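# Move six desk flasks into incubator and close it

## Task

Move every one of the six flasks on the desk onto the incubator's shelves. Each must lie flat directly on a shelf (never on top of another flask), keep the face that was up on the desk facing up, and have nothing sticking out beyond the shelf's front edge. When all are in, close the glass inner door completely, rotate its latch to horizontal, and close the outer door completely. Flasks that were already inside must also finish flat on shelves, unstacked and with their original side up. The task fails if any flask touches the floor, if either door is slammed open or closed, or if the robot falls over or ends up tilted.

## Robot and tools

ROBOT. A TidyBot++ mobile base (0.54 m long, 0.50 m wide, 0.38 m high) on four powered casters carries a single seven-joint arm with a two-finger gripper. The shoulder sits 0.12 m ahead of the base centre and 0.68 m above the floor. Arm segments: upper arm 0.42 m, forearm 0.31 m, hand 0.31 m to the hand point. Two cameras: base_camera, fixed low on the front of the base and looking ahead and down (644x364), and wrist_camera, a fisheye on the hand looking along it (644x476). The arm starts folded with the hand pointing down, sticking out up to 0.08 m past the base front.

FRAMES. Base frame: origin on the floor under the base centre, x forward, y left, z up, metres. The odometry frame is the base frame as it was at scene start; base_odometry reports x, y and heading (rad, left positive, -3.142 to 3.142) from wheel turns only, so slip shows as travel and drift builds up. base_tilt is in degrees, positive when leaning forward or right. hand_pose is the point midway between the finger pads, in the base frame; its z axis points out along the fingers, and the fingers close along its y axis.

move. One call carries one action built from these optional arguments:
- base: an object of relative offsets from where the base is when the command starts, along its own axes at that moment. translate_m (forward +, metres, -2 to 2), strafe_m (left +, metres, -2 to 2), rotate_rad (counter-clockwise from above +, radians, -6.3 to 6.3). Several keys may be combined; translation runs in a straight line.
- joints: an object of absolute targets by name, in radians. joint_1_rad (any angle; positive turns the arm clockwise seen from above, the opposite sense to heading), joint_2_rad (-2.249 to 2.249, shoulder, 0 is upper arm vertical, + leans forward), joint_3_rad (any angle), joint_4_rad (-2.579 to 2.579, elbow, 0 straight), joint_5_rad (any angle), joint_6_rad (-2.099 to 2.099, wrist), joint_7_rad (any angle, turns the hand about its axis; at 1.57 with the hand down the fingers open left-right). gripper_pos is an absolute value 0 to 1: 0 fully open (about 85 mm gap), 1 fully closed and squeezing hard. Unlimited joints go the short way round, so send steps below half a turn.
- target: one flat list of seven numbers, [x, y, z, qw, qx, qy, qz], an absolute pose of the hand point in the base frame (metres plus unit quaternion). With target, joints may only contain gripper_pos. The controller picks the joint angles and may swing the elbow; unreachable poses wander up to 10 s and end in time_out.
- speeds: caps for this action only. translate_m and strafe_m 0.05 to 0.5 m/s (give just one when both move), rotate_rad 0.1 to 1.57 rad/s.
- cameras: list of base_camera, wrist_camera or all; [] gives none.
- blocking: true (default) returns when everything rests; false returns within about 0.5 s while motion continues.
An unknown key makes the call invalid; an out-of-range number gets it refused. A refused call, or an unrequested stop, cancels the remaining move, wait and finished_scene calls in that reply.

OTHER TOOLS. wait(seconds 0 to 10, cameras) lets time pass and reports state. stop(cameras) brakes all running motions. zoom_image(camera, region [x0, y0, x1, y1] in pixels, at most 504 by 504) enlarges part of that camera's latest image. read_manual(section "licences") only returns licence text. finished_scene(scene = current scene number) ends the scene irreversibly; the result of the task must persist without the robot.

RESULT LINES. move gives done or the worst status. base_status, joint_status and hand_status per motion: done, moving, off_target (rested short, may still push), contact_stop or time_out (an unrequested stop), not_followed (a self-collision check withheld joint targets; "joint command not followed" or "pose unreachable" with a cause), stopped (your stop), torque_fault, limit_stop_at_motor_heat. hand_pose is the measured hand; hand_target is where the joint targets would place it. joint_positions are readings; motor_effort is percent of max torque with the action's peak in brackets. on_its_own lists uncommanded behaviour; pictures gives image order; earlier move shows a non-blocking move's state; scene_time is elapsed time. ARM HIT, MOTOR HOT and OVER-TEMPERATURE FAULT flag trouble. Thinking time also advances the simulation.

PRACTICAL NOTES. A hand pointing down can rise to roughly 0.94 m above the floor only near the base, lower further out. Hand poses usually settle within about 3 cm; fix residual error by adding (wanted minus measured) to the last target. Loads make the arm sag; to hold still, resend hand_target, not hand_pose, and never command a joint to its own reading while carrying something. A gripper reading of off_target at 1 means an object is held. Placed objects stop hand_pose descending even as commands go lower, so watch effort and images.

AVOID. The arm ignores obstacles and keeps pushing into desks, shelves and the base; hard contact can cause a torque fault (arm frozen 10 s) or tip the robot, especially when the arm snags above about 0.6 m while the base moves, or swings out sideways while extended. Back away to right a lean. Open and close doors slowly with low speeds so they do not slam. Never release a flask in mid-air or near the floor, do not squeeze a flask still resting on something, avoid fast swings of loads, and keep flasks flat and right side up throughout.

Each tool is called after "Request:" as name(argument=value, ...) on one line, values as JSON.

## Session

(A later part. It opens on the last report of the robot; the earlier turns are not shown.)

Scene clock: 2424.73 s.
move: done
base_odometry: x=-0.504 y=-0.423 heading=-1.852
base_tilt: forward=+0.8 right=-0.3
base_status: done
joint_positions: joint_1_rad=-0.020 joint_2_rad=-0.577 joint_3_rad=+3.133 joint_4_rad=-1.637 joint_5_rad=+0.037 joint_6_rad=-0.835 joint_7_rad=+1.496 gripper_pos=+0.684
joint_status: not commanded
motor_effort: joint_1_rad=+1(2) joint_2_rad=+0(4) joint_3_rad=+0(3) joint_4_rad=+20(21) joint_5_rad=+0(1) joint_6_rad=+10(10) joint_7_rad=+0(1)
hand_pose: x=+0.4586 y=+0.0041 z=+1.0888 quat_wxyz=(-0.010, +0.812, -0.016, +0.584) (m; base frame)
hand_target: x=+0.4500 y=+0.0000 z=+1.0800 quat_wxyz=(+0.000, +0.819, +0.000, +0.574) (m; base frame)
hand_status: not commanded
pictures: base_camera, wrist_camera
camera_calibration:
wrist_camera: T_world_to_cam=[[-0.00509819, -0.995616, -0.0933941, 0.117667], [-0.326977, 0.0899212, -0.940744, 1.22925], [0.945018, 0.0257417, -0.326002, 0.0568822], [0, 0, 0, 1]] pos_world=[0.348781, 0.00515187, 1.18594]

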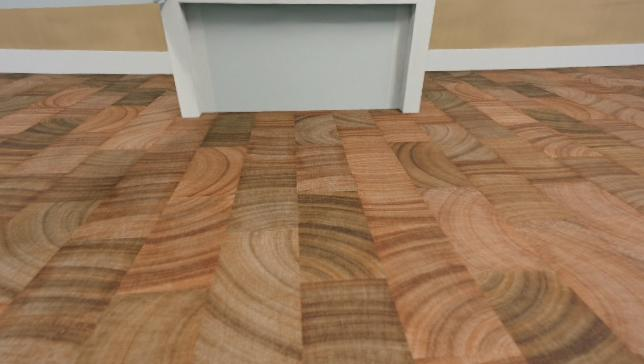

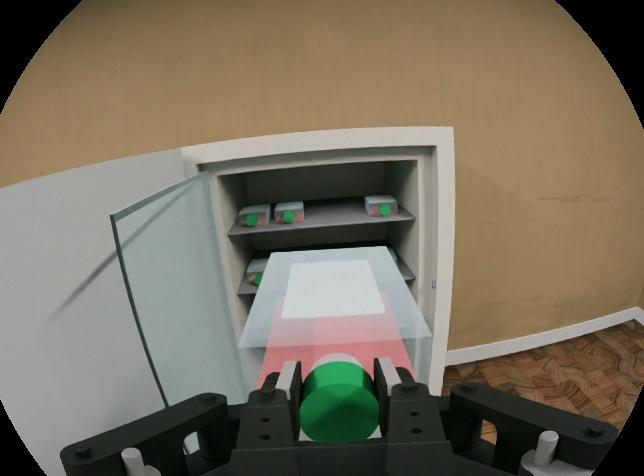

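Request:
move(base={"strafe_m": -0.054}, target=[0.7, 0.04, 1.05, 0, 0.8064, 0, 0.5913], cameras=[])

Request:
move(target=[0.863, 0.05, 1.028, 0, 0.8064, 0, 0.5913])

Scene clock: 2449.07 s.
move: done
base_odometry: x=-0.556 y=-0.408 heading=-1.852
base_tilt: forward=+0.8 right=-0.3
base_status: done
joint_positions: joint_1_rad=-0.020 joint_2_rad=-0.064 joint_3_rad=+3.067 joint_4_rad=-1.523 joint_5_rad=+0.223 joint_6_rad=-0.508 joint_7_rad=+1.361 gripper_pos=+0.684
joint_status: not commanded
motor_effort: joint_1_rad=+1(1) joint_2_rad=-20(23) joint_3_rad=-1(2) joint_4_rad=+22(23) joint_5_rad=+1(1) joint_6_rad=+9(10) joint_7_rad=+0(1)
hand_pose: x=+0.6908 y=+0.0236 z=+1.0202 quat_wxyz=(+0.016, +0.829, +0.005, +0.559) (m; base frame)
hand_target: x=+0.7000 y=+0.0400 z=+1.0500 quat_wxyz=(+0.000, +0.806, +0.000, +0.591) (m; base frame)
hand_status: done (0.035 m and 4.9 deg from the pose sent, 0.247 m and 2.4 deg at the start)
pictures: none
No camera images: "cameras" was empty.

Scene clock: 2450.90 s.
move: done
base_odometry: x=-0.556 y=-0.408 heading=-1.852
base_tilt: forward=+0.8 right=-0.3
base_status: not commanded
joint_positions: joint_1_rad=-0.169 joint_2_rad=+0.328 joint_3_rad=+3.247 joint_4_rad=-1.134 joint_5_rad=+0.164 joint_6_rad=-0.495 joint_7_rad=+1.362 gripper_pos=+0.684
joint_status: not commanded
motor_effort: joint_1_rad=+0(2) joint_2_rad=-35(38) joint_3_rad=+0(1) joint_4_rad=+22(23) joint_5_rad=+0(1) joint_6_rad=+9(10) joint_7_rad=+0(1)
hand_pose: x=+0.8549 y=+0.0391 z=+1.0004 quat_wxyz=(+0.008, +0.826, -0.010, +0.563) (m; base frame)
hand_target: x=+0.8630 y=+0.0500 z=+1.0280 quat_wxyz=(+0.000, +0.806, +0.000, +0.591) (m; base frame)
hand_status: done (0.031 m and 4.3 deg from the pose sent, 0.174 m and 4.9 deg at the start)
pictures: base_camera, wrist_camera
camera_calibration:
wrist_camera: T_world_to_cam=[[-0.02028, -0.99813, -0.0576715, 0.123532], [-0.373852, 0.0610695, -0.925476, 1.2984], [0.927267, 0.00279193, -0.374391, -0.282946], [0, 0, 0, 1]] pos_world=[0.750283, 0.0447981, 1.10283]

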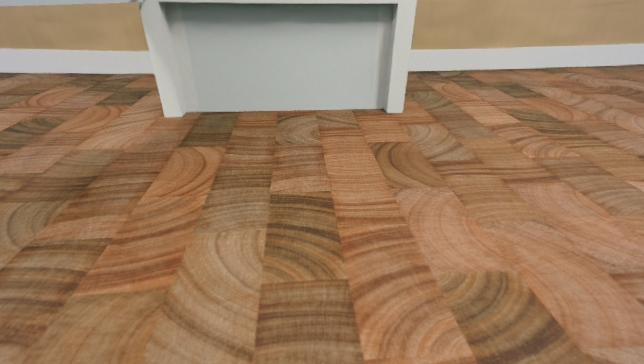

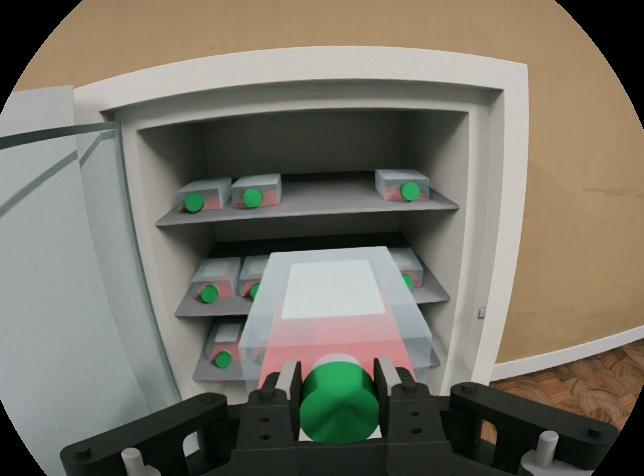

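Request:
move(target=[0.863, 0.035, 1.052, 0, 0.7976, 0, 0.6032], cameras=[])

Request:
move(base={"translate_m": 0.3})

Scene clock: 2480.30 s.
move: done
base_odometry: x=-0.556 y=-0.408 heading=-1.852
base_tilt: forward=+0.8 right=-0.3
base_status: not commanded
joint_positions: joint_1_rad=-0.144 joint_2_rad=+0.328 joint_3_rad=+3.241 joint_4_rad=-1.084 joint_5_rad=+0.121 joint_6_rad=-0.495 joint_7_rad=+1.392 gripper_pos=+0.684
joint_status: not commanded
motor_effort: joint_1_rad=+1(2) joint_2_rad=-35(37) joint_3_rad=+0(1) joint_4_rad=+21(23) joint_5_rad=+0(1) joint_6_rad=+9(10) joint_7_rad=+0(0)
hand_pose: x=+0.8585 y=+0.0317 z=+1.0291 quat_wxyz=(+0.001, +0.813, -0.016, +0.582) (m; base frame)
hand_target: x=+0.8630 y=+0.0350 z=+1.0520 quat_wxyz=(+0.000, +0.798, +0.000, +0.603) (m; base frame)
hand_status: done (0.024 m and 3.6 deg from the pose sent, 0.052 m and 5.9 deg at the start)
pictures: none
No camera images: "cameras" was empty.

Scene clock: 2482.20 s.
move: done
base_odometry: x=-0.639 y=-0.696 heading=-1.852
base_tilt: forward=+0.8 right=-0.2
base_status: done
joint_positions: joint_1_rad=-0.144 joint_2_rad=+0.332 joint_3_rad=+3.241 joint_4_rad=-1.084 joint_5_rad=+0.121 joint_6_rad=-0.495 joint_7_rad=+1.392 gripper_pos=+0.684
joint_status: not commanded
motor_effort: joint_1_rad=+1(2) joint_2_rad=-35(40) joint_3_rad=+0(1) joint_4_rad=+21(23) joint_5_rad=+0(1) joint_6_rad=+9(10) joint_7_rad=+0(1)
hand_pose: x=+0.8601 y=+0.0320 z=+1.0263 quat_wxyz=(+0.001, +0.814, -0.016, +0.580) (m; base frame)
hand_target: x=+0.8630 y=+0.0350 z=+1.0520 quat_wxyz=(+0.000, +0.798, +0.000, +0.603) (m; base frame)
hand_status: not commanded
pictures: base_camera, wrist_camera
camera_calibration:
wrist_camera: T_world_to_cam=[[-0.0185162, -0.996892, -0.0765715, 0.135956], [-0.334425, 0.0783487, -0.93916, 1.30426], [0.94224, 0.00821774, -0.334836, -0.33158], [0, 0, 0, 1]] pos_world=[0.751123, 0.036071, 1.1243]

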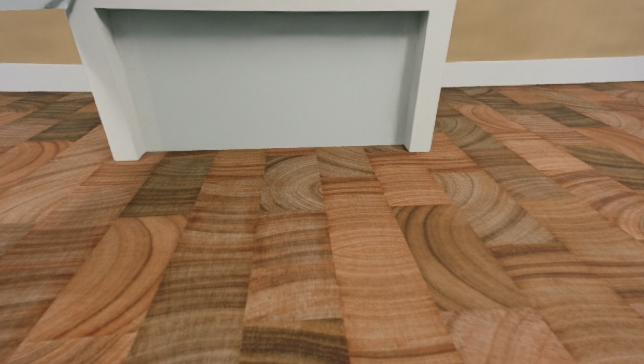

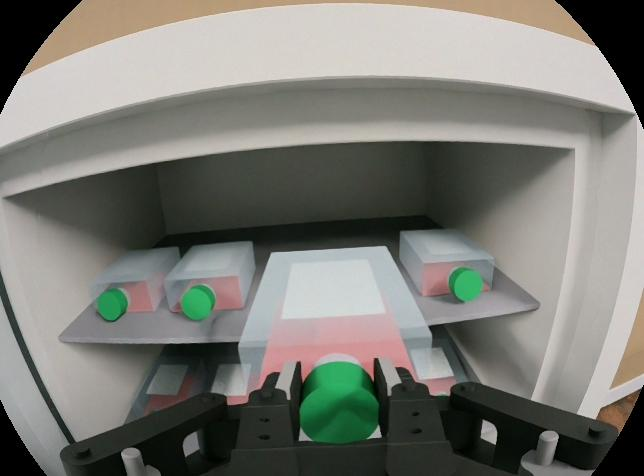

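Request:
move(base={"translate_m": 0.217}, speeds={"translate_m": 0.25}, cameras=["wrist_camera"])

Request:
move(target=[0.863, 0.038, 1.025, 0, 0.8064, 0, 0.5913], cameras=[])

Request:
move(target=[0.863, 0.038, 1.005, 0, 0.809, 0, 0.5878], cameras=["wrist_camera"])

Scene clock: 2504.10 s.
move: done
base_odometry: x=-0.700 y=-0.905 heading=-1.853
base_tilt: forward=+0.9 right=-0.3
base_status: done
joint_positions: joint_1_rad=-0.144 joint_2_rad=+0.331 joint_3_rad=+3.241 joint_4_rad=-1.083 joint_5_rad=+0.121 joint_6_rad=-0.495 joint_7_rad=+1.392 gripper_pos=+0.684
joint_status: not commanded
motor_effort: joint_1_rad=+1(2) joint_2_rad=-35(39) joint_3_rad=+0(1) joint_4_rad=+22(24) joint_5_rad=+0(1) joint_6_rad=+9(10) joint_7_rad=+0(1)
hand_pose: x=+0.8597 y=+0.0320 z=+1.0271 quat_wxyz=(+0.001, +0.814, -0.016, +0.581) (m; base frame)
hand_target: x=+0.8630 y=+0.0350 z=+1.0520 quat_wxyz=(+0.000, +0.798, +0.000, +0.603) (m; base frame)
hand_status: not commanded
pictures: wrist_camera
camera_calibration:
wrist_camera: T_world_to_cam=[[-0.0184091, -0.996875, -0.076815, 0.136095], [-0.333451, 0.0785508, -0.939489, 1.30443], [0.942588, 0.00831889, -0.333855, -0.332334], [0, 0, 0, 1]] pos_world=[0.750722, 0.0359707, 1.125]

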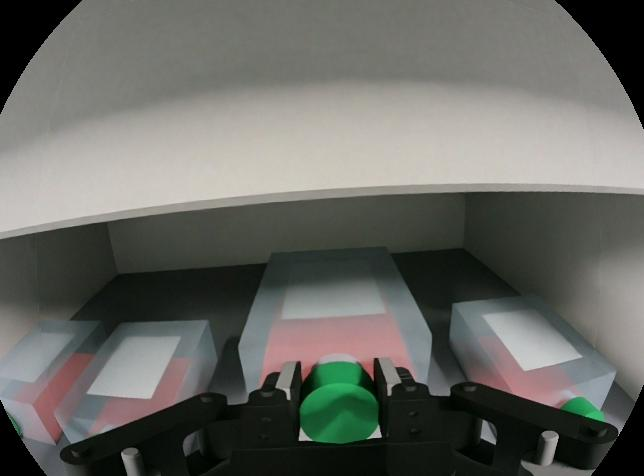

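Scene clock: 2504.87 s.
move: done
base_odometry: x=-0.700 y=-0.905 heading=-1.853
base_tilt: forward=+0.8 right=-0.3
base_status: not commanded
joint_positions: joint_1_rad=-0.144 joint_2_rad=+0.331 joint_3_rad=+3.241 joint_4_rad=-1.118 joint_5_rad=+0.121 joint_6_rad=-0.478 joint_7_rad=+1.392 gripper_pos=+0.684
joint_status: not commanded
motor_effort: joint_1_rad=+0(1) joint_2_rad=-35(37) joint_3_rad=+0(1) joint_4_rad=+21(23) joint_5_rad=+0(1) joint_6_rad=+9(10) joint_7_rad=+0(0)
hand_pose: x=+0.8594 y=+0.0320 z=+1.0112 quat_wxyz=(+0.001, +0.819, -0.015, +0.573) (m; base frame)
hand_target: x=+0.8630 y=+0.0380 z=+1.0250 quat_wxyz=(+0.000, +0.806, +0.000, +0.591) (m; base frame)
hand_status: done (0.015 m and 3.1 deg from the pose sent, 0.007 m and 2.4 deg at the start)
pictures: none
No camera images: "cameras" was empty.

Scene clock: 2505.90 s.
move: done
base_odometry: x=-0.700 y=-0.905 heading=-1.853
base_tilt: forward=+0.8 right=-0.3
base_status: not commanded
joint_positions: joint_1_rad=-0.144 joint_2_rad=+0.331 joint_3_rad=+3.241 joint_4_rad=-1.175 joint_5_rad=+0.121 joint_6_rad=-0.432 joint_7_rad=+1.392 gripper_pos=+0.684
joint_status: not commanded
motor_effort: joint_1_rad=+1(1) joint_2_rad=-35(37) joint_3_rad=-1(1) joint_4_rad=+23(23) joint_5_rad=+0(1) joint_6_rad=+9(10) joint_7_rad=+0(0)
hand_pose: x=+0.8600 y=+0.0328 z=+0.9902 quat_wxyz=(+0.000, +0.822, -0.013, +0.569) (m; base frame)
hand_target: x=+0.8630 y=+0.0380 z=+1.0050 quat_wxyz=(+0.000, +0.809, +0.000, +0.588) (m; base frame)
hand_status: done (0.016 m and 3.0 deg from the pose sent, 0.009 m and 2.7 deg at the start)
pictures: wrist_camera
camera_calibration:
wrist_camera: T_world_to_cam=[[-0.0140556, -0.997162, -0.073968, 0.127588], [-0.360697, 0.0740509, -0.929739, 1.28378], [0.932577, 0.013612, -0.360714, -0.309786], [0, 0, 0, 1]] pos_world=[0.75375, 0.0363777, 1.09128]

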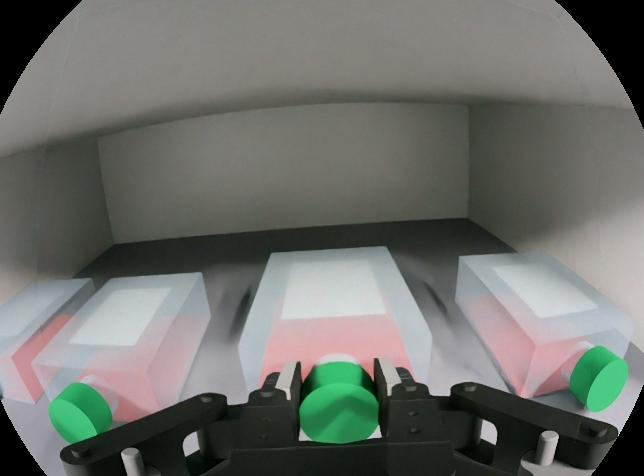

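Request:
move(target=[0.863, 0.038, 0.992, 0, 0.8039, 0, 0.5947], cameras=[])

Request:
move(target=[0.863, 0.038, 0.981, 0, 0.8039, 0, 0.5947], cameras=["wrist_camera"])

Scene clock: 2517.63 s.
move: done
base_odometry: x=-0.700 y=-0.905 heading=-1.853
base_tilt: forward=+0.8 right=-0.3
base_status: not commanded
joint_positions: joint_1_rad=-0.156 joint_2_rad=+0.331 joint_3_rad=+3.260 joint_4_rad=-1.236 joint_5_rad=+0.121 joint_6_rad=-0.354 joint_7_rad=+1.392 gripper_pos=+0.684
joint_status: not commanded
motor_effort: joint_1_rad=+1(2) joint_2_rad=-35(37) joint_3_rad=+0(1) joint_4_rad=+22(23) joint_5_rad=+0(1) joint_6_rad=+9(10) joint_7_rad=+0(1)
hand_pose: x=+0.8625 y=+0.0323 z=+0.9763 quat_wxyz=(+0.001, +0.817, -0.010, +0.576) (m; base frame)
hand_target: x=+0.8630 y=+0.0380 z=+0.9920 quat_wxyz=(+0.000, +0.804, +0.000, +0.595) (m; base frame)
hand_status: done (0.017 m and 2.9 deg from the pose sent, 0.006 m and 3.9 deg at the start)
pictures: none
No camera images: "cameras" was empty.

Scene clock: 2518.30 s.
move: done
base_odometry: x=-0.700 y=-0.905 heading=-1.853
base_tilt: forward=+0.8 right=-0.3
base_status: not commanded
joint_positions: joint_1_rad=-0.166 joint_2_rad=+0.327 joint_3_rad=+3.274 joint_4_rad=-1.263 joint_5_rad=+0.121 joint_6_rad=-0.310 joint_7_rad=+1.392 gripper_pos=+0.684
joint_status: not commanded
motor_effort: joint_1_rad=+0(1) joint_2_rad=-33(35) joint_3_rad=+0(0) joint_4_rad=+21(23) joint_5_rad=+0(1) joint_6_rad=+9(9) joint_7_rad=+0(1)
hand_pose: x=+0.8631 y=+0.0322 z=+0.9757 quat_wxyz=(+0.002, +0.811, -0.008, +0.584) (m; base frame)
hand_target: x=+0.8630 y=+0.0380 z=+0.9810 quat_wxyz=(+0.000, +0.804, +0.000, +0.595) (m; base frame)
hand_status: done (0.008 m and 1.7 deg from the pose sent, 0.007 m and 2.9 deg at the start)
pictures: wrist_camera
camera_calibration:
wrist_camera: T_world_to_cam=[[-0.00571388, -0.997845, -0.0653587, 0.110322], [-0.325682, 0.0636532, -0.943334, 1.2548], [0.945462, 0.015896, -0.325344, -0.36372], [0, 0, 0, 1]] pos_world=[0.753181, 0.035994, 1.07258]

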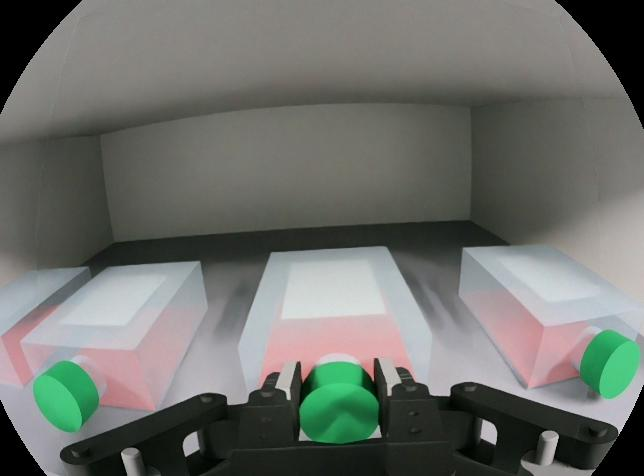

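Request:
move(target=[0.863, 0.038, 0.984, 0, 0.8191, 0, 0.5736], cameras=[])

Scene clock: 2523.03 s.
move: done
base_odometry: x=-0.700 y=-0.905 heading=-1.853
base_tilt: forward=+0.8 right=-0.3
base_status: not commanded
joint_positions: joint_1_rad=-0.164 joint_2_rad=+0.328 joint_3_rad=+3.269 joint_4_rad=-1.225 joint_5_rad=+0.121 joint_6_rad=-0.372 joint_7_rad=+1.392 gripper_pos=+0.684
joint_status: not commanded
motor_effort: joint_1_rad=+0(2) joint_2_rad=-35(36) joint_3_rad=+0(1) joint_4_rad=+22(23) joint_5_rad=+0(0) joint_6_rad=+9(9) joint_7_rad=+0(1)
hand_pose: x=+0.8607 y=+0.0323 z=+0.9805 quat_wxyz=(+0.003, +0.818, -0.010, +0.575) (m; base frame)
hand_target: x=+0.8630 y=+0.0380 z=+0.9840 quat_wxyz=(+0.000, +0.819, +0.000, +0.574) (m; base frame)
hand_status: done (0.007 m and 1.2 deg from the pose sent, 0.010 m and 1.8 deg at the start)
pictures: none
No camera images: "cameras" was empty.

Request:
move(target=[0.863, 0.038, 0.975, 0, 0.8191, 0, 0.5736], cameras=["wrist_camera"])

Scene clock: 2530.37 s.
move: done
base_odometry: x=-0.700 y=-0.905 heading=-1.853
base_tilt: forward=+0.8 right=-0.3
base_status: not commanded
joint_positions: joint_1_rad=-0.164 joint_2_rad=+0.328 joint_3_rad=+3.269 joint_4_rad=-1.232 joint_5_rad=+0.121 joint_6_rad=-0.371 joint_7_rad=+1.392 gripper_pos=+0.684
joint_status: not commanded
motor_effort: joint_1_rad=+0(2) joint_2_rad=-33(35) joint_3_rad=+0(0) joint_4_rad=+20(22) joint_5_rad=+0(1) joint_6_rad=+8(10) joint_7_rad=+0(1)
hand_pose: x=+0.8600 y=+0.0321 z=+0.9762 quat_wxyz=(+0.004, +0.820, -0.010, +0.572) (m; base frame)
hand_target: x=+0.8630 y=+0.0380 z=+0.9750 quat_wxyz=(+0.000, +0.819, +0.000, +0.574) (m; base frame)
hand_status: done (0.007 m and 1.2 deg from the pose sent, 0.008 m and 1.2 deg at the start)
pictures: wrist_camera
camera_calibration:
wrist_camera: T_world_to_cam=[[-0.012676, -0.997778, -0.0654042, 0.116355], [-0.353601, 0.0656561, -0.933089, 1.26826], [0.93531, 0.0112991, -0.353648, -0.324175], [0, 0, 0, 1]] pos_world=[0.753136, 0.0364909, 1.07636]

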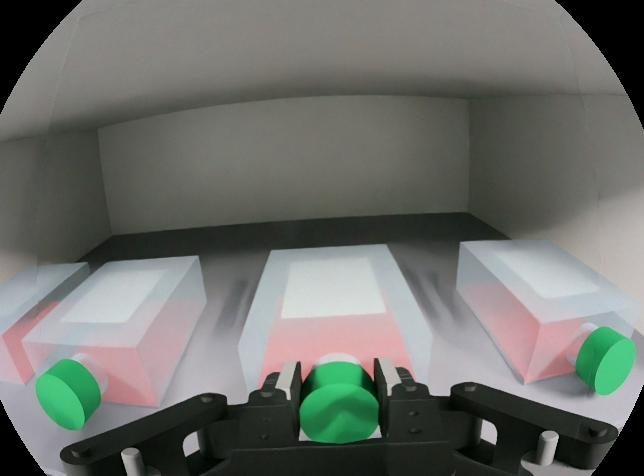

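Request:
move(joints={"gripper_pos": 0.62}, cameras=[])

Request:
move(joints={"gripper_pos": 0.5}, cameras=["wrist_camera"])

Request:
move(target=[0.786, 0.038, 0.996, 0, 0.8191, 0, 0.5736], cameras=["wrist_camera"])

Request:
move(base={"translate_m": -0.5}, cameras=["wrist_camera", "base_camera"])

Scene clock: 2536.03 s.
move: done
base_odometry: x=-0.700 y=-0.905 heading=-1.853
base_tilt: forward=+0.8 right=-0.2
base_status: not commanded
joint_positions: joint_1_rad=-0.164 joint_2_rad=+0.328 joint_3_rad=+3.269 joint_4_rad=-1.232 joint_5_rad=+0.121 joint_6_rad=-0.371 joint_7_rad=+1.392 gripper_pos=+0.620
joint_status: all done
motor_effort: joint_1_rad=+1(2) joint_2_rad=-34(34) joint_3_rad=+0(0) joint_4_rad=+21(22) joint_5_rad=+0(1) joint_6_rad=+8(9) joint_7_rad=+0(0)
hand_pose: x=+0.8600 y=+0.0321 z=+0.9762 quat_wxyz=(+0.004, +0.820, -0.010, +0.572) (m; base frame)
hand_target: x=+0.8630 y=+0.0380 z=+0.9750 quat_wxyz=(+0.000, +0.819, +0.000, +0.574) (m; base frame)
hand_status: not commanded
pictures: none
No camera images: "cameras" was empty.

Scene clock: 2536.57 s.
move: done
base_odometry: x=-0.700 y=-0.905 heading=-1.853
base_tilt: forward=+0.8 right=-0.2
base_status: not commanded
joint_positions: joint_1_rad=-0.164 joint_2_rad=+0.328 joint_3_rad=+3.269 joint_4_rad=-1.232 joint_5_rad=+0.121 joint_6_rad=-0.371 joint_7_rad=+1.392 gripper_pos=+0.500
joint_status: all done
motor_effort: joint_1_rad=+1(1) joint_2_rad=-34(34) joint_3_rad=+0(0) joint_4_rad=+21(22) joint_5_rad=+0(0) joint_6_rad=+8(9) joint_7_rad=+0(1)
hand_pose: x=+0.8600 y=+0.0321 z=+0.9762 quat_wxyz=(+0.004, +0.820, -0.010, +0.572) (m; base frame)
hand_target: x=+0.8630 y=+0.0380 z=+0.9750 quat_wxyz=(+0.000, +0.819, +0.000, +0.574) (m; base frame)
hand_status: not commanded
pictures: wrist_camera
camera_calibration:
wrist_camera: T_world_to_cam=[[-0.012676, -0.997778, -0.0654042, 0.116355], [-0.353601, 0.0656561, -0.933089, 1.26826], [0.93531, 0.0112991, -0.353648, -0.324175], [0, 0, 0, 1]] pos_world=[0.753136, 0.0364909, 1.07636]

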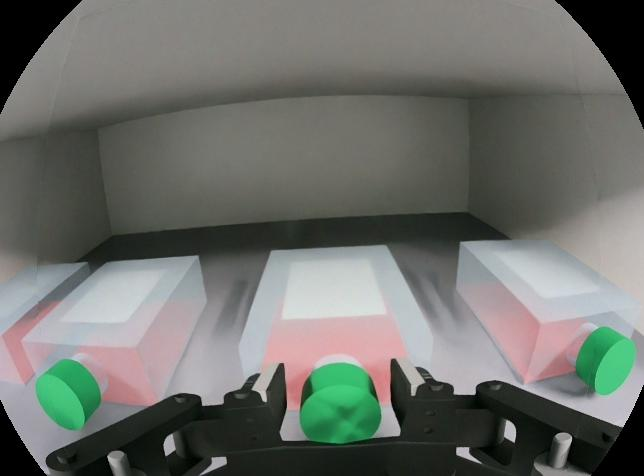

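Scene clock: 2538.03 s.
move: done
base_odometry: x=-0.700 y=-0.905 heading=-1.853
base_tilt: forward=+0.8 right=-0.3
base_status: not commanded
joint_positions: joint_1_rad=-0.164 joint_2_rad=+0.147 joint_3_rad=+3.257 joint_4_rad=-1.397 joint_5_rad=+0.160 joint_6_rad=-0.371 joint_7_rad=+1.391 gripper_pos=+0.500
joint_status: not commanded
motor_effort: joint_1_rad=+1(1) joint_2_rad=-27(36) joint_3_rad=-1(1) joint_4_rad=+20(22) joint_5_rad=+0(1) joint_6_rad=+9(9) joint_7_rad=+0(1)
hand_pose: x=+0.7886 y=+0.0229 z=+1.0037 quat_wxyz=(+0.007, +0.816, -0.004, +0.578) (m; base frame)
hand_target: x=+0.7860 y=+0.0380 z=+0.9960 quat_wxyz=(+0.000, +0.819, +0.000, +0.574) (m; base frame)
hand_status: done (0.017 m and 1.1 deg from the pose sent, 0.077 m and 1.2 deg at the start)
pictures: wrist_camera
camera_calibration:
wrist_camera: T_world_to_cam=[[-0.00507211, -0.998605, -0.0525624, 0.0890553], [-0.339461, 0.0511612, -0.939228, 1.26461], [0.940606, 0.013079, -0.339247, -0.266169], [0, 0, 0, 1]] pos_world=[0.680098, 0.0277133, 1.10214]

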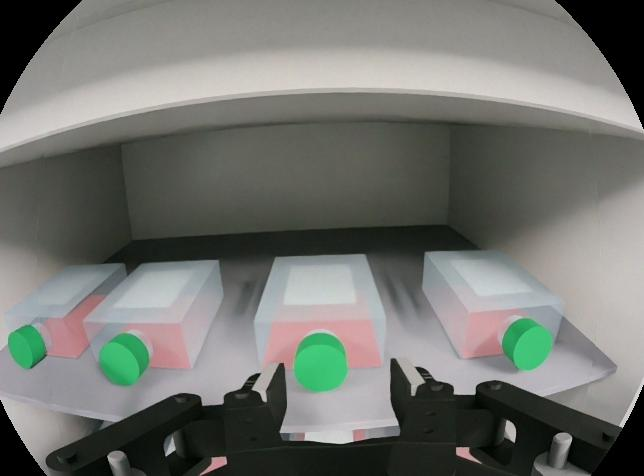

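Scene clock: 2540.50 s.
move: done
base_odometry: x=-0.561 y=-0.424 heading=-1.852
base_tilt: forward=+0.8 right=-0.2
base_status: done
joint_positions: joint_1_rad=-0.165 joint_2_rad=+0.139 joint_3_rad=+3.252 joint_4_rad=-1.399 joint_5_rad=+0.160 joint_6_rad=-0.371 joint_7_rad=+1.391 gripper_pos=+0.500
joint_status: not commanded
motor_effort: joint_1_rad=+0(3) joint_2_rad=-28(32) joint_3_rad=-1(2) joint_4_rad=+21(22) joint_5_rad=+0(1) joint_6_rad=+9(9) joint_7_rad=+0(1)
hand_pose: x=+0.7858 y=+0.0259 z=+1.0070 quat_wxyz=(+0.005, +0.814, -0.002, +0.580) (m; base frame)
hand_target: x=+0.7860 y=+0.0380 z=+0.9960 quat_wxyz=(+0.000, +0.819, +0.000, +0.574) (m; base frame)
hand_status: not commanded
pictures: base_camera, wrist_camera
camera_calibration:
wrist_camera: T_world_to_cam=[[0.000736536, -0.998545, -0.0539254, 0.0890565], [-0.33536, 0.0505559, -0.940732, 1.26491], [0.94209, 0.0187773, -0.334835, -0.268175], [0, 0, 0, 1]] pos_world=[0.676779, 0.030014, 1.10495]

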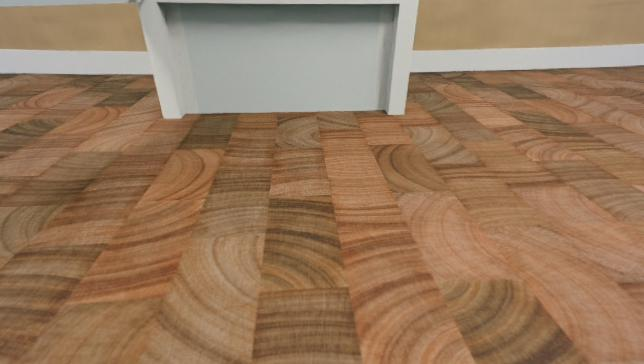

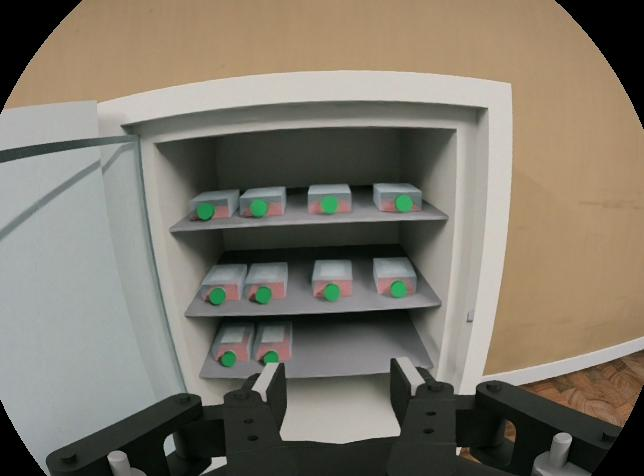

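Request:
move(target=[0.43, 0, 1.09, 0, 0.8191, 0, 0.5736], joints={"gripper_pos": 0.52}, cameras=[])

Request:
move(base={"translate_m": -0.786, "strafe_m": 1.327, "rotate_rad": 1.923}, speeds={"rotate_rad": 0.7})

Scene clock: 2557.20 s.
move: done
base_odometry: x=-0.561 y=-0.424 heading=-1.852
base_tilt: forward=+0.8 right=-0.3
base_status: not commanded
joint_positions: joint_1_rad=-0.024 joint_2_rad=-0.605 joint_3_rad=+3.170 joint_4_rad=-1.594 joint_5_rad=+0.047 joint_6_rad=-0.887 joint_7_rad=+1.495 gripper_pos=+0.520
joint_status: all done
motor_effort: joint_1_rad=+0(2) joint_2_rad=+1(29) joint_3_rad=-1(2) joint_4_rad=+18(22) joint_5_rad=+0(1) joint_6_rad=+9(9) joint_7_rad=+0(1)
hand_pose: x=+0.4394 y=-0.0165 z=+1.1069 quat_wxyz=(-0.006, +0.806, -0.034, +0.591) (m; base frame)
hand_target: x=+0.4300 y=+0.0000 z=+1.0900 quat_wxyz=(+0.000, +0.819, +0.000, +0.574) (m; base frame)
hand_status: done (0.025 m and 4.7 deg from the pose sent, 0.366 m and 1.1 deg at the start)
pictures: none
No camera images: "cameras" was empty.

Scene clock: 2561.70 s.
move: done
base_odometry: x=+0.933 y=-0.038 heading=+0.072
base_tilt: forward=+0.8 right=-0.3
base_status: done
joint_positions: joint_1_rad=-0.022 joint_2_rad=-0.606 joint_3_rad=+3.164 joint_4_rad=-1.599 joint_5_rad=+0.042 joint_6_rad=-0.891 joint_7_rad=+1.496 gripper_pos=+0.520
joint_status: not commanded
motor_effort: joint_1_rad=+1(2) joint_2_rad=+1(3) joint_3_rad=-1(3) joint_4_rad=+18(20) joint_5_rad=+0(1) joint_6_rad=+9(9) joint_7_rad=+0(1)
hand_pose: x=+0.4388 y=-0.0130 z=+1.1039 quat_wxyz=(-0.007, +0.808, -0.032, +0.588) (m; base frame)
hand_target: x=+0.4300 y=+0.0000 z=+1.0900 quat_wxyz=(+0.000, +0.819, +0.000, +0.574) (m; base frame)
hand_status: not commanded
pictures: base_camera, wrist_camera
camera_calibration:
wrist_camera: T_world_to_cam=[[-0.0321943, -0.993609, -0.108189, 0.13013], [-0.312792, 0.112824, -0.943097, 1.23515], [0.949276, 0.00347848, -0.314425, 0.0659531], [0, 0, 0, 1]] pos_world=[0.327926, -0.0102853, 1.19968]

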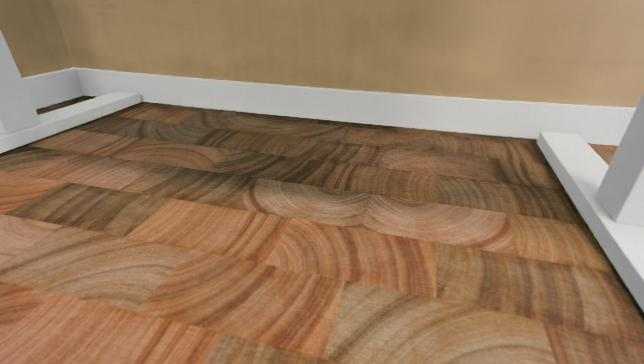

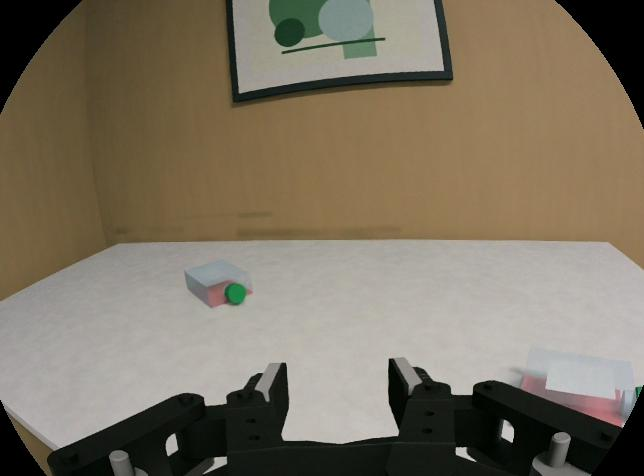

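Request:
move(target=[0.6, 0.02, 1.08, -0.0897, 0.809, 0.1281, 0.5665], cameras=[])

Request:
move(target=[0.70, 0.05, 1.05, -0.1339, 0.7965, 0.1912, 0.5577], cameras=[])

Request:
move(target=[0.785, 0.095, 1.01, -0.1725, 0.7812, 0.2463, 0.547], cameras=["wrist_camera"])

Scene clock: 2573.23 s.
move: done
base_odometry: x=+0.933 y=-0.038 heading=+0.072
base_tilt: forward=+0.8 right=-0.2
base_status: not commanded
joint_positions: joint_1_rad=-0.339 joint_2_rad=-0.269 joint_3_rad=+3.571 joint_4_rad=-1.514 joint_5_rad=-0.425 joint_6_rad=-0.826 joint_7_rad=+2.090 gripper_pos=+0.520
joint_status: not commanded
motor_effort: joint_1_rad=+1(1) joint_2_rad=-10(12) joint_3_rad=-3(3) joint_4_rad=+20(21) joint_5_rad=-3(4) joint_6_rad=+7(9) joint_7_rad=+0(1)
hand_pose: x=+0.5877 y=+0.0200 z=+1.0572 quat_wxyz=(-0.099, +0.830, +0.112, +0.538) (m; base frame)
hand_target: x=+0.6000 y=+0.0200 z=+1.0800 quat_wxyz=(-0.090, +0.809, +0.128, +0.567) (m; base frame)
hand_status: done (0.026 m and 4.6 deg from the pose sent, 0.166 m and 20.8 deg at the start)
pictures: none
No camera images: "cameras" was empty.

Scene clock: 2575.30 s.
move: done
base_odometry: x=+0.933 y=-0.038 heading=+0.072
base_tilt: forward=+0.8 right=-0.3
base_status: not commanded
joint_positions: joint_1_rad=+0.155 joint_2_rad=+0.029 joint_3_rad=+3.253 joint_4_rad=-1.374 joint_5_rad=-0.897 joint_6_rad=-0.851 joint_7_rad=+2.503 gripper_pos=+0.520
joint_status: not commanded
motor_effort: joint_1_rad=+0(2) joint_2_rad=-22(24) joint_3_rad=-1(3) joint_4_rad=+20(21) joint_5_rad=-5(6) joint_6_rad=+5(8) joint_7_rad=+0(0)
hand_pose: x=+0.6983 y=+0.0340 z=+1.0451 quat_wxyz=(-0.125, +0.808, +0.155, +0.554) (m; base frame)
hand_target: x=+0.7000 y=+0.0500 z=+1.0500 quat_wxyz=(-0.134, +0.797, +0.191, +0.558) (m; base frame)
hand_status: done (0.017 m and 4.5 deg from the pose sent, 0.116 m and 10.9 deg at the start)
pictures: none
No camera images: "cameras" was empty.

Scene clock: 2576.93 s.
move: done
base_odometry: x=+0.933 y=-0.038 heading=+0.072
base_tilt: forward=+0.8 right=-0.3
base_status: not commanded
joint_positions: joint_1_rad=+0.376 joint_2_rad=+0.288 joint_3_rad=+2.824 joint_4_rad=-1.199 joint_5_rad=-0.897 joint_6_rad=-0.851 joint_7_rad=+2.548 gripper_pos=+0.520
joint_status: not commanded
motor_effort: joint_1_rad=+1(3) joint_2_rad=-29(31) joint_3_rad=-4(4) joint_4_rad=+18(21) joint_5_rad=-6(6) joint_6_rad=+4(5) joint_7_rad=+0(1)
hand_pose: x=+0.7703 y=+0.1107 z=+1.0084 quat_wxyz=(-0.213, +0.791, +0.220, +0.529) (m; base frame)
hand_target: x=+0.7850 y=+0.0950 z=+1.0100 quat_wxyz=(-0.173, +0.781, +0.246, +0.547) (m; base frame)
hand_status: done (0.022 m and 6.0 deg from the pose sent, 0.112 m and 12.2 deg at the start)
pictures: wrist_camera
camera_calibration:
wrist_camera: T_world_to_cam=[[0.575335, -0.801549, -0.162815, -0.180793], [-0.380329, -0.085944, -0.92085, 1.28642], [0.724113, 0.59172, -0.354299, -0.130629], [0, 0, 0, 1]] pos_world=[0.687867, 0.0429412, 1.10888]

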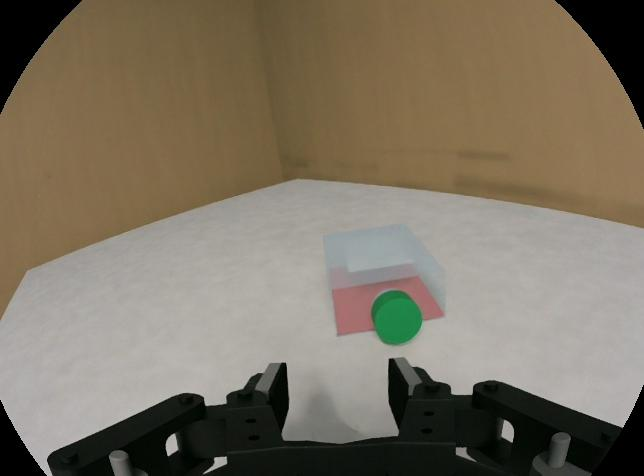

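Request:
move(target=[0.85, 0.10, 0.99, -0.1629, 0.7854, 0.2326, 0.55], cameras=["wrist_camera"])

Scene clock: 2589.87 s.
move: done
base_odometry: x=+0.933 y=-0.038 heading=+0.072
base_tilt: forward=+0.8 right=-0.3
base_status: not commanded
joint_positions: joint_1_rad=+0.380 joint_2_rad=+0.463 joint_3_rad=+2.641 joint_4_rad=-1.044 joint_5_rad=-0.639 joint_6_rad=-0.747 joint_7_rad=+2.525 gripper_pos=+0.520
joint_status: not commanded
motor_effort: joint_1_rad=+1(2) joint_2_rad=-35(37) joint_3_rad=-6(7) joint_4_rad=+20(21) joint_5_rad=-5(6) joint_6_rad=+5(5) joint_7_rad=+0(1)
hand_pose: x=+0.8342 y=+0.1198 z=+0.9836 quat_wxyz=(-0.171, +0.782, +0.264, +0.539) (m; base frame)
hand_target: x=+0.8500 y=+0.1000 z=+0.9900 quat_wxyz=(-0.163, +0.785, +0.233, +0.550) (m; base frame)
hand_status: done (0.026 m and 4.0 deg from the pose sent, 0.083 m and 6.4 deg at the start)
pictures: wrist_camera
camera_calibration:
wrist_camera: T_world_to_cam=[[0.602191, -0.797177, -0.0433133, -0.354759], [-0.319711, -0.191087, -0.928046, 1.2578], [0.73154, 0.572709, -0.369938, -0.179558], [0, 0, 0, 1]] pos_world=[0.747118, 0.0603781, 1.0855]

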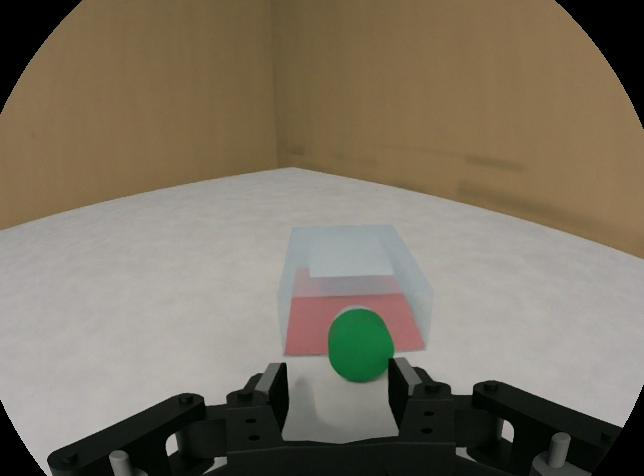

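Request:
move(target=[0.875, 0.103, 0.986, -0.1629, 0.7854, 0.2326, 0.55], cameras=["wrist_camera"])

Scene clock: 2601.73 s.
move: done
base_odometry: x=+0.933 y=-0.038 heading=+0.072
base_tilt: forward=+0.8 right=-0.3
base_status: not commanded
joint_positions: joint_1_rad=+0.372 joint_2_rad=+0.523 joint_3_rad=+2.640 joint_4_rad=-0.945 joint_5_rad=-0.568 joint_6_rad=-0.746 joint_7_rad=+2.489 gripper_pos=+0.520
joint_status: not commanded
motor_effort: joint_1_rad=+1(2) joint_2_rad=-36(38) joint_3_rad=-7(7) joint_4_rad=+19(21) joint_5_rad=-5(5) joint_6_rad=+6(6) joint_7_rad=+0(1)
hand_pose: x=+0.8631 y=+0.0973 z=+0.9890 quat_wxyz=(-0.153, +0.780, +0.255, +0.550) (m; base frame)
hand_target: x=+0.8750 y=+0.1030 z=+0.9860 quat_wxyz=(-0.163, +0.785, +0.233, +0.550) (m; base frame)
hand_status: done (0.014 m and 2.9 deg from the pose sent, 0.044 m and 4.0 deg at the start)
pictures: wrist_camera
camera_calibration:
wrist_camera: T_world_to_cam=[[0.573356, -0.819112, -0.0178338, -0.388083], [-0.302919, -0.19171, -0.933535, 1.25874], [0.761251, 0.54065, -0.358043, -0.220108], [0, 0, 0, 1]] pos_world=[0.771364, 0.042431, 1.08935]

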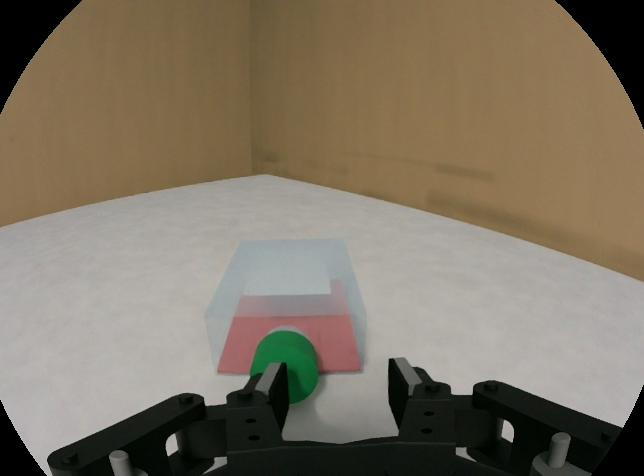

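Request:
move(target=[0.855, 0.112, 0.977, -0.1749, 0.7801, 0.2497, 0.5463], cameras=["wrist_camera"])

Scene clock: 2615.90 s.
move: done
base_odometry: x=+0.933 y=-0.038 heading=+0.072
base_tilt: forward=+0.8 right=-0.3
base_status: not commanded
joint_positions: joint_1_rad=+0.387 joint_2_rad=+0.522 joint_3_rad=+2.595 joint_4_rad=-0.999 joint_5_rad=-0.570 joint_6_rad=-0.739 joint_7_rad=+2.489 gripper_pos=+0.520
joint_status: not commanded
motor_effort: joint_1_rad=+0(1) joint_2_rad=-36(37) joint_3_rad=-7(7) joint_4_rad=+19(20) joint_5_rad=-4(5) joint_6_rad=+5(6) joint_7_rad=+0(1)
hand_pose: x=+0.8521 y=+0.1160 z=+0.9706 quat_wxyz=(-0.174, +0.785, +0.261, +0.535) (m; base frame)
hand_target: x=+0.8550 y=+0.1120 z=+0.9770 quat_wxyz=(-0.175, +0.780, +0.250, +0.546) (m; base frame)
hand_status: done (0.008 m and 1.9 deg from the pose sent, 0.021 m and 2.6 deg at the start)
pictures: wrist_camera
camera_calibration:
wrist_camera: T_world_to_cam=[[0.599425, -0.798564, -0.0546334, -0.355587], [-0.331743, -0.185739, -0.924904, 1.25736], [0.728447, 0.572535, -0.376255, -0.186526], [0, 0, 0, 1]] pos_world=[0.766142, 0.0563739, 1.07332]

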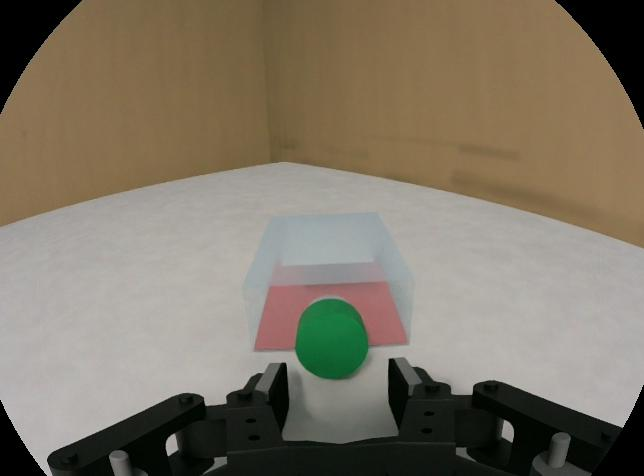

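Request:
move(target=[0.866, 0.121, 0.984, -0.1724, 0.7812, 0.2463, 0.547], cameras=["wrist_camera"])

Scene clock: 2629.77 s.
move: done
base_odometry: x=+0.933 y=-0.038 heading=+0.072
base_tilt: forward=+0.8 right=-0.3
base_status: not commanded
joint_positions: joint_1_rad=+0.362 joint_2_rad=+0.524 joint_3_rad=+2.597 joint_4_rad=-0.967 joint_5_rad=-0.562 joint_6_rad=-0.739 joint_7_rad=+2.484 gripper_pos=+0.520
joint_status: not commanded
motor_effort: joint_1_rad=+1(3) joint_2_rad=-36(38) joint_3_rad=-7(8) joint_4_rad=+19(21) joint_5_rad=-5(5) joint_6_rad=+6(6) joint_7_rad=+0(0)
hand_pose: x=+0.8542 y=+0.1273 z=+0.9854 quat_wxyz=(-0.173, +0.776, +0.267, +0.544) (m; base frame)
hand_target: x=+0.8660 y=+0.1210 z=+0.9840 quat_wxyz=(-0.172, +0.781, +0.246, +0.547) (m; base frame)
hand_status: done (0.013 m and 2.5 deg from the pose sent, 0.020 m and 2.2 deg at the start)
pictures: wrist_camera
camera_calibration:
wrist_camera: T_world_to_cam=[[0.609625, -0.791768, -0.0382243, -0.372797], [-0.305024, -0.1898, -0.93324, 1.25967], [0.731654, 0.580586, -0.357215, -0.211419], [0, 0, 0, 1]] pos_world=[0.76618, 0.0666634, 1.0858]

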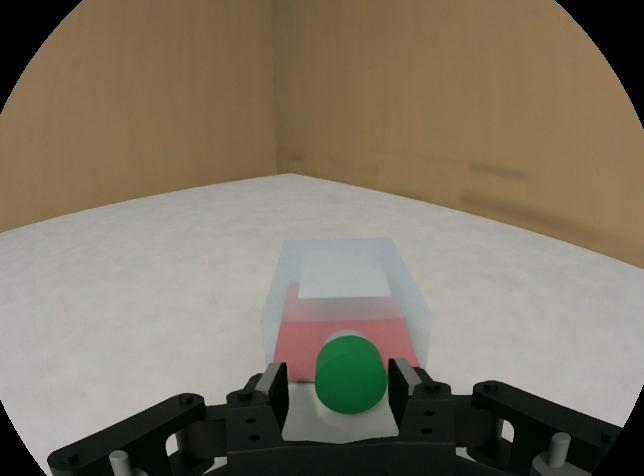

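Request:
move(target=[0.877, 0.1225, 0.981, -0.1724, 0.7812, 0.2463, 0.547], cameras=["wrist_camera"])

Scene clock: 2638.07 s.
move: done
base_odometry: x=+0.933 y=-0.038 heading=+0.072
base_tilt: forward=+0.8 right=-0.3
base_status: not commanded
joint_positions: joint_1_rad=+0.351 joint_2_rad=+0.542 joint_3_rad=+2.597 joint_4_rad=-0.928 joint_5_rad=-0.546 joint_6_rad=-0.739 joint_7_rad=+2.482 gripper_pos=+0.520
joint_status: not commanded
motor_effort: joint_1_rad=+1(1) joint_2_rad=-37(38) joint_3_rad=-7(7) joint_4_rad=+19(21) joint_5_rad=-4(5) joint_6_rad=+6(6) joint_7_rad=+0(0)
hand_pose: x=+0.8629 y=+0.1263 z=+0.9915 quat_wxyz=(-0.169, +0.772, +0.269, +0.551) (m; base frame)
hand_target: x=+0.8770 y=+0.1225 z=+0.9810 quat_wxyz=(-0.172, +0.781, +0.246, +0.547) (m; base frame)
hand_status: done (0.018 m and 2.9 deg from the pose sent, 0.024 m and 2.5 deg at the start)
pictures: wrist_camera
camera_calibration:
wrist_camera: T_world_to_cam=[[0.608927, -0.792864, -0.0239801, -0.392003], [-0.28739, -0.192339, -0.938303, 1.25794], [0.739334, 0.578249, -0.344982, -0.233504], [0, 0, 0, 1]] pos_world=[0.772857, 0.0661696, 1.09037]

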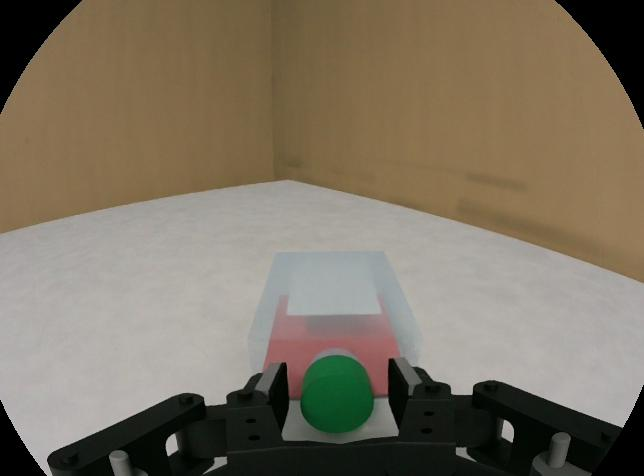

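Request:
move(target=[0.889, 0.132, 0.971, -0.1724, 0.7812, 0.2463, 0.547], cameras=["wrist_camera"])

Scene clock: 2644.63 s.
move: done
base_odometry: x=+0.933 y=-0.038 heading=+0.072
base_tilt: forward=+0.8 right=-0.3
base_status: not commanded
joint_positions: joint_1_rad=+0.325 joint_2_rad=+0.576 joint_3_rad=+2.596 joint_4_rad=-0.910 joint_5_rad=-0.515 joint_6_rad=-0.726 joint_7_rad=+2.473 gripper_pos=+0.520
joint_status: not commanded
motor_effort: joint_1_rad=+1(2) joint_2_rad=-38(40) joint_3_rad=-7(8) joint_4_rad=+20(21) joint_5_rad=-4(5) joint_6_rad=+6(6) joint_7_rad=+0(0)
hand_pose: x=+0.8748 y=+0.1336 z=+0.9774 quat_wxyz=(-0.168, +0.774, +0.272, +0.547) (m; base frame)
hand_target: x=+0.8890 y=+0.1320 z=+0.9710 quat_wxyz=(-0.172, +0.781, +0.246, +0.547) (m; base frame)
hand_status: done (0.016 m and 3.2 deg from the pose sent, 0.034 m and 2.9 deg at the start)
pictures: wrist_camera
camera_calibration:
wrist_camera: T_world_to_cam=[[0.611836, -0.790678, -0.0220186, -0.398621], [-0.293157, -0.200818, -0.934736, 1.25223], [0.734653, 0.57836, -0.354661, -0.237889], [0, 0, 0, 1]] pos_world=[0.785758, 0.0738763, 1.07736]

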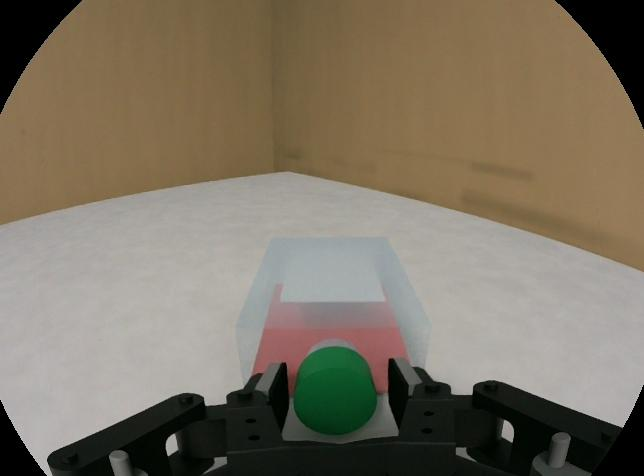

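Request:
move(target=[0.887, 0.134, 0.973, -0.1876, 0.7878, 0.2244, 0.542], cameras=["wrist_camera"])

Scene clock: 2660.50 s.
move: done
base_odometry: x=+0.933 y=-0.038 heading=+0.072
base_tilt: forward=+0.8 right=-0.3
base_status: not commanded
joint_positions: joint_1_rad=+0.317 joint_2_rad=+0.576 joint_3_rad=+2.603 joint_4_rad=-0.910 joint_5_rad=-0.515 joint_6_rad=-0.726 joint_7_rad=+2.419 gripper_pos=+0.520
joint_status: not commanded
motor_effort: joint_1_rad=+1(2) joint_2_rad=-38(39) joint_3_rad=-8(8) joint_4_rad=+19(21) joint_5_rad=-4(5) joint_6_rad=+6(6) joint_7_rad=+0(0)
hand_pose: x=+0.8749 y=+0.1360 z=+0.9761 quat_wxyz=(-0.182, +0.781, +0.253, +0.541) (m; base frame)
hand_target: x=+0.8870 y=+0.1340 z=+0.9730 quat_wxyz=(-0.188, +0.788, +0.224, +0.542) (m; base frame)
hand_status: done (0.013 m and 3.4 deg from the pose sent, 0.013 m and 6.2 deg at the start)
pictures: wrist_camera
camera_calibration:
wrist_camera: T_world_to_cam=[[0.596986, -0.799094, -0.0711128, -0.334753], [-0.325596, -0.160322, -0.931818, 1.27148], [0.733209, 0.579436, -0.355892, -0.237459], [0, 0, 0, 1]] pos_world=[0.787939, 0.0739395, 1.07647]

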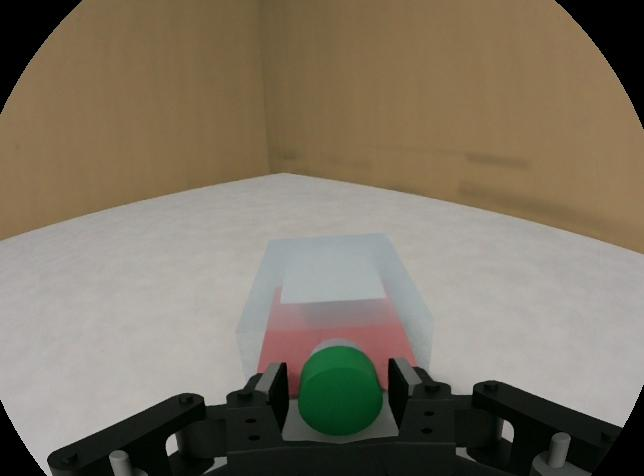

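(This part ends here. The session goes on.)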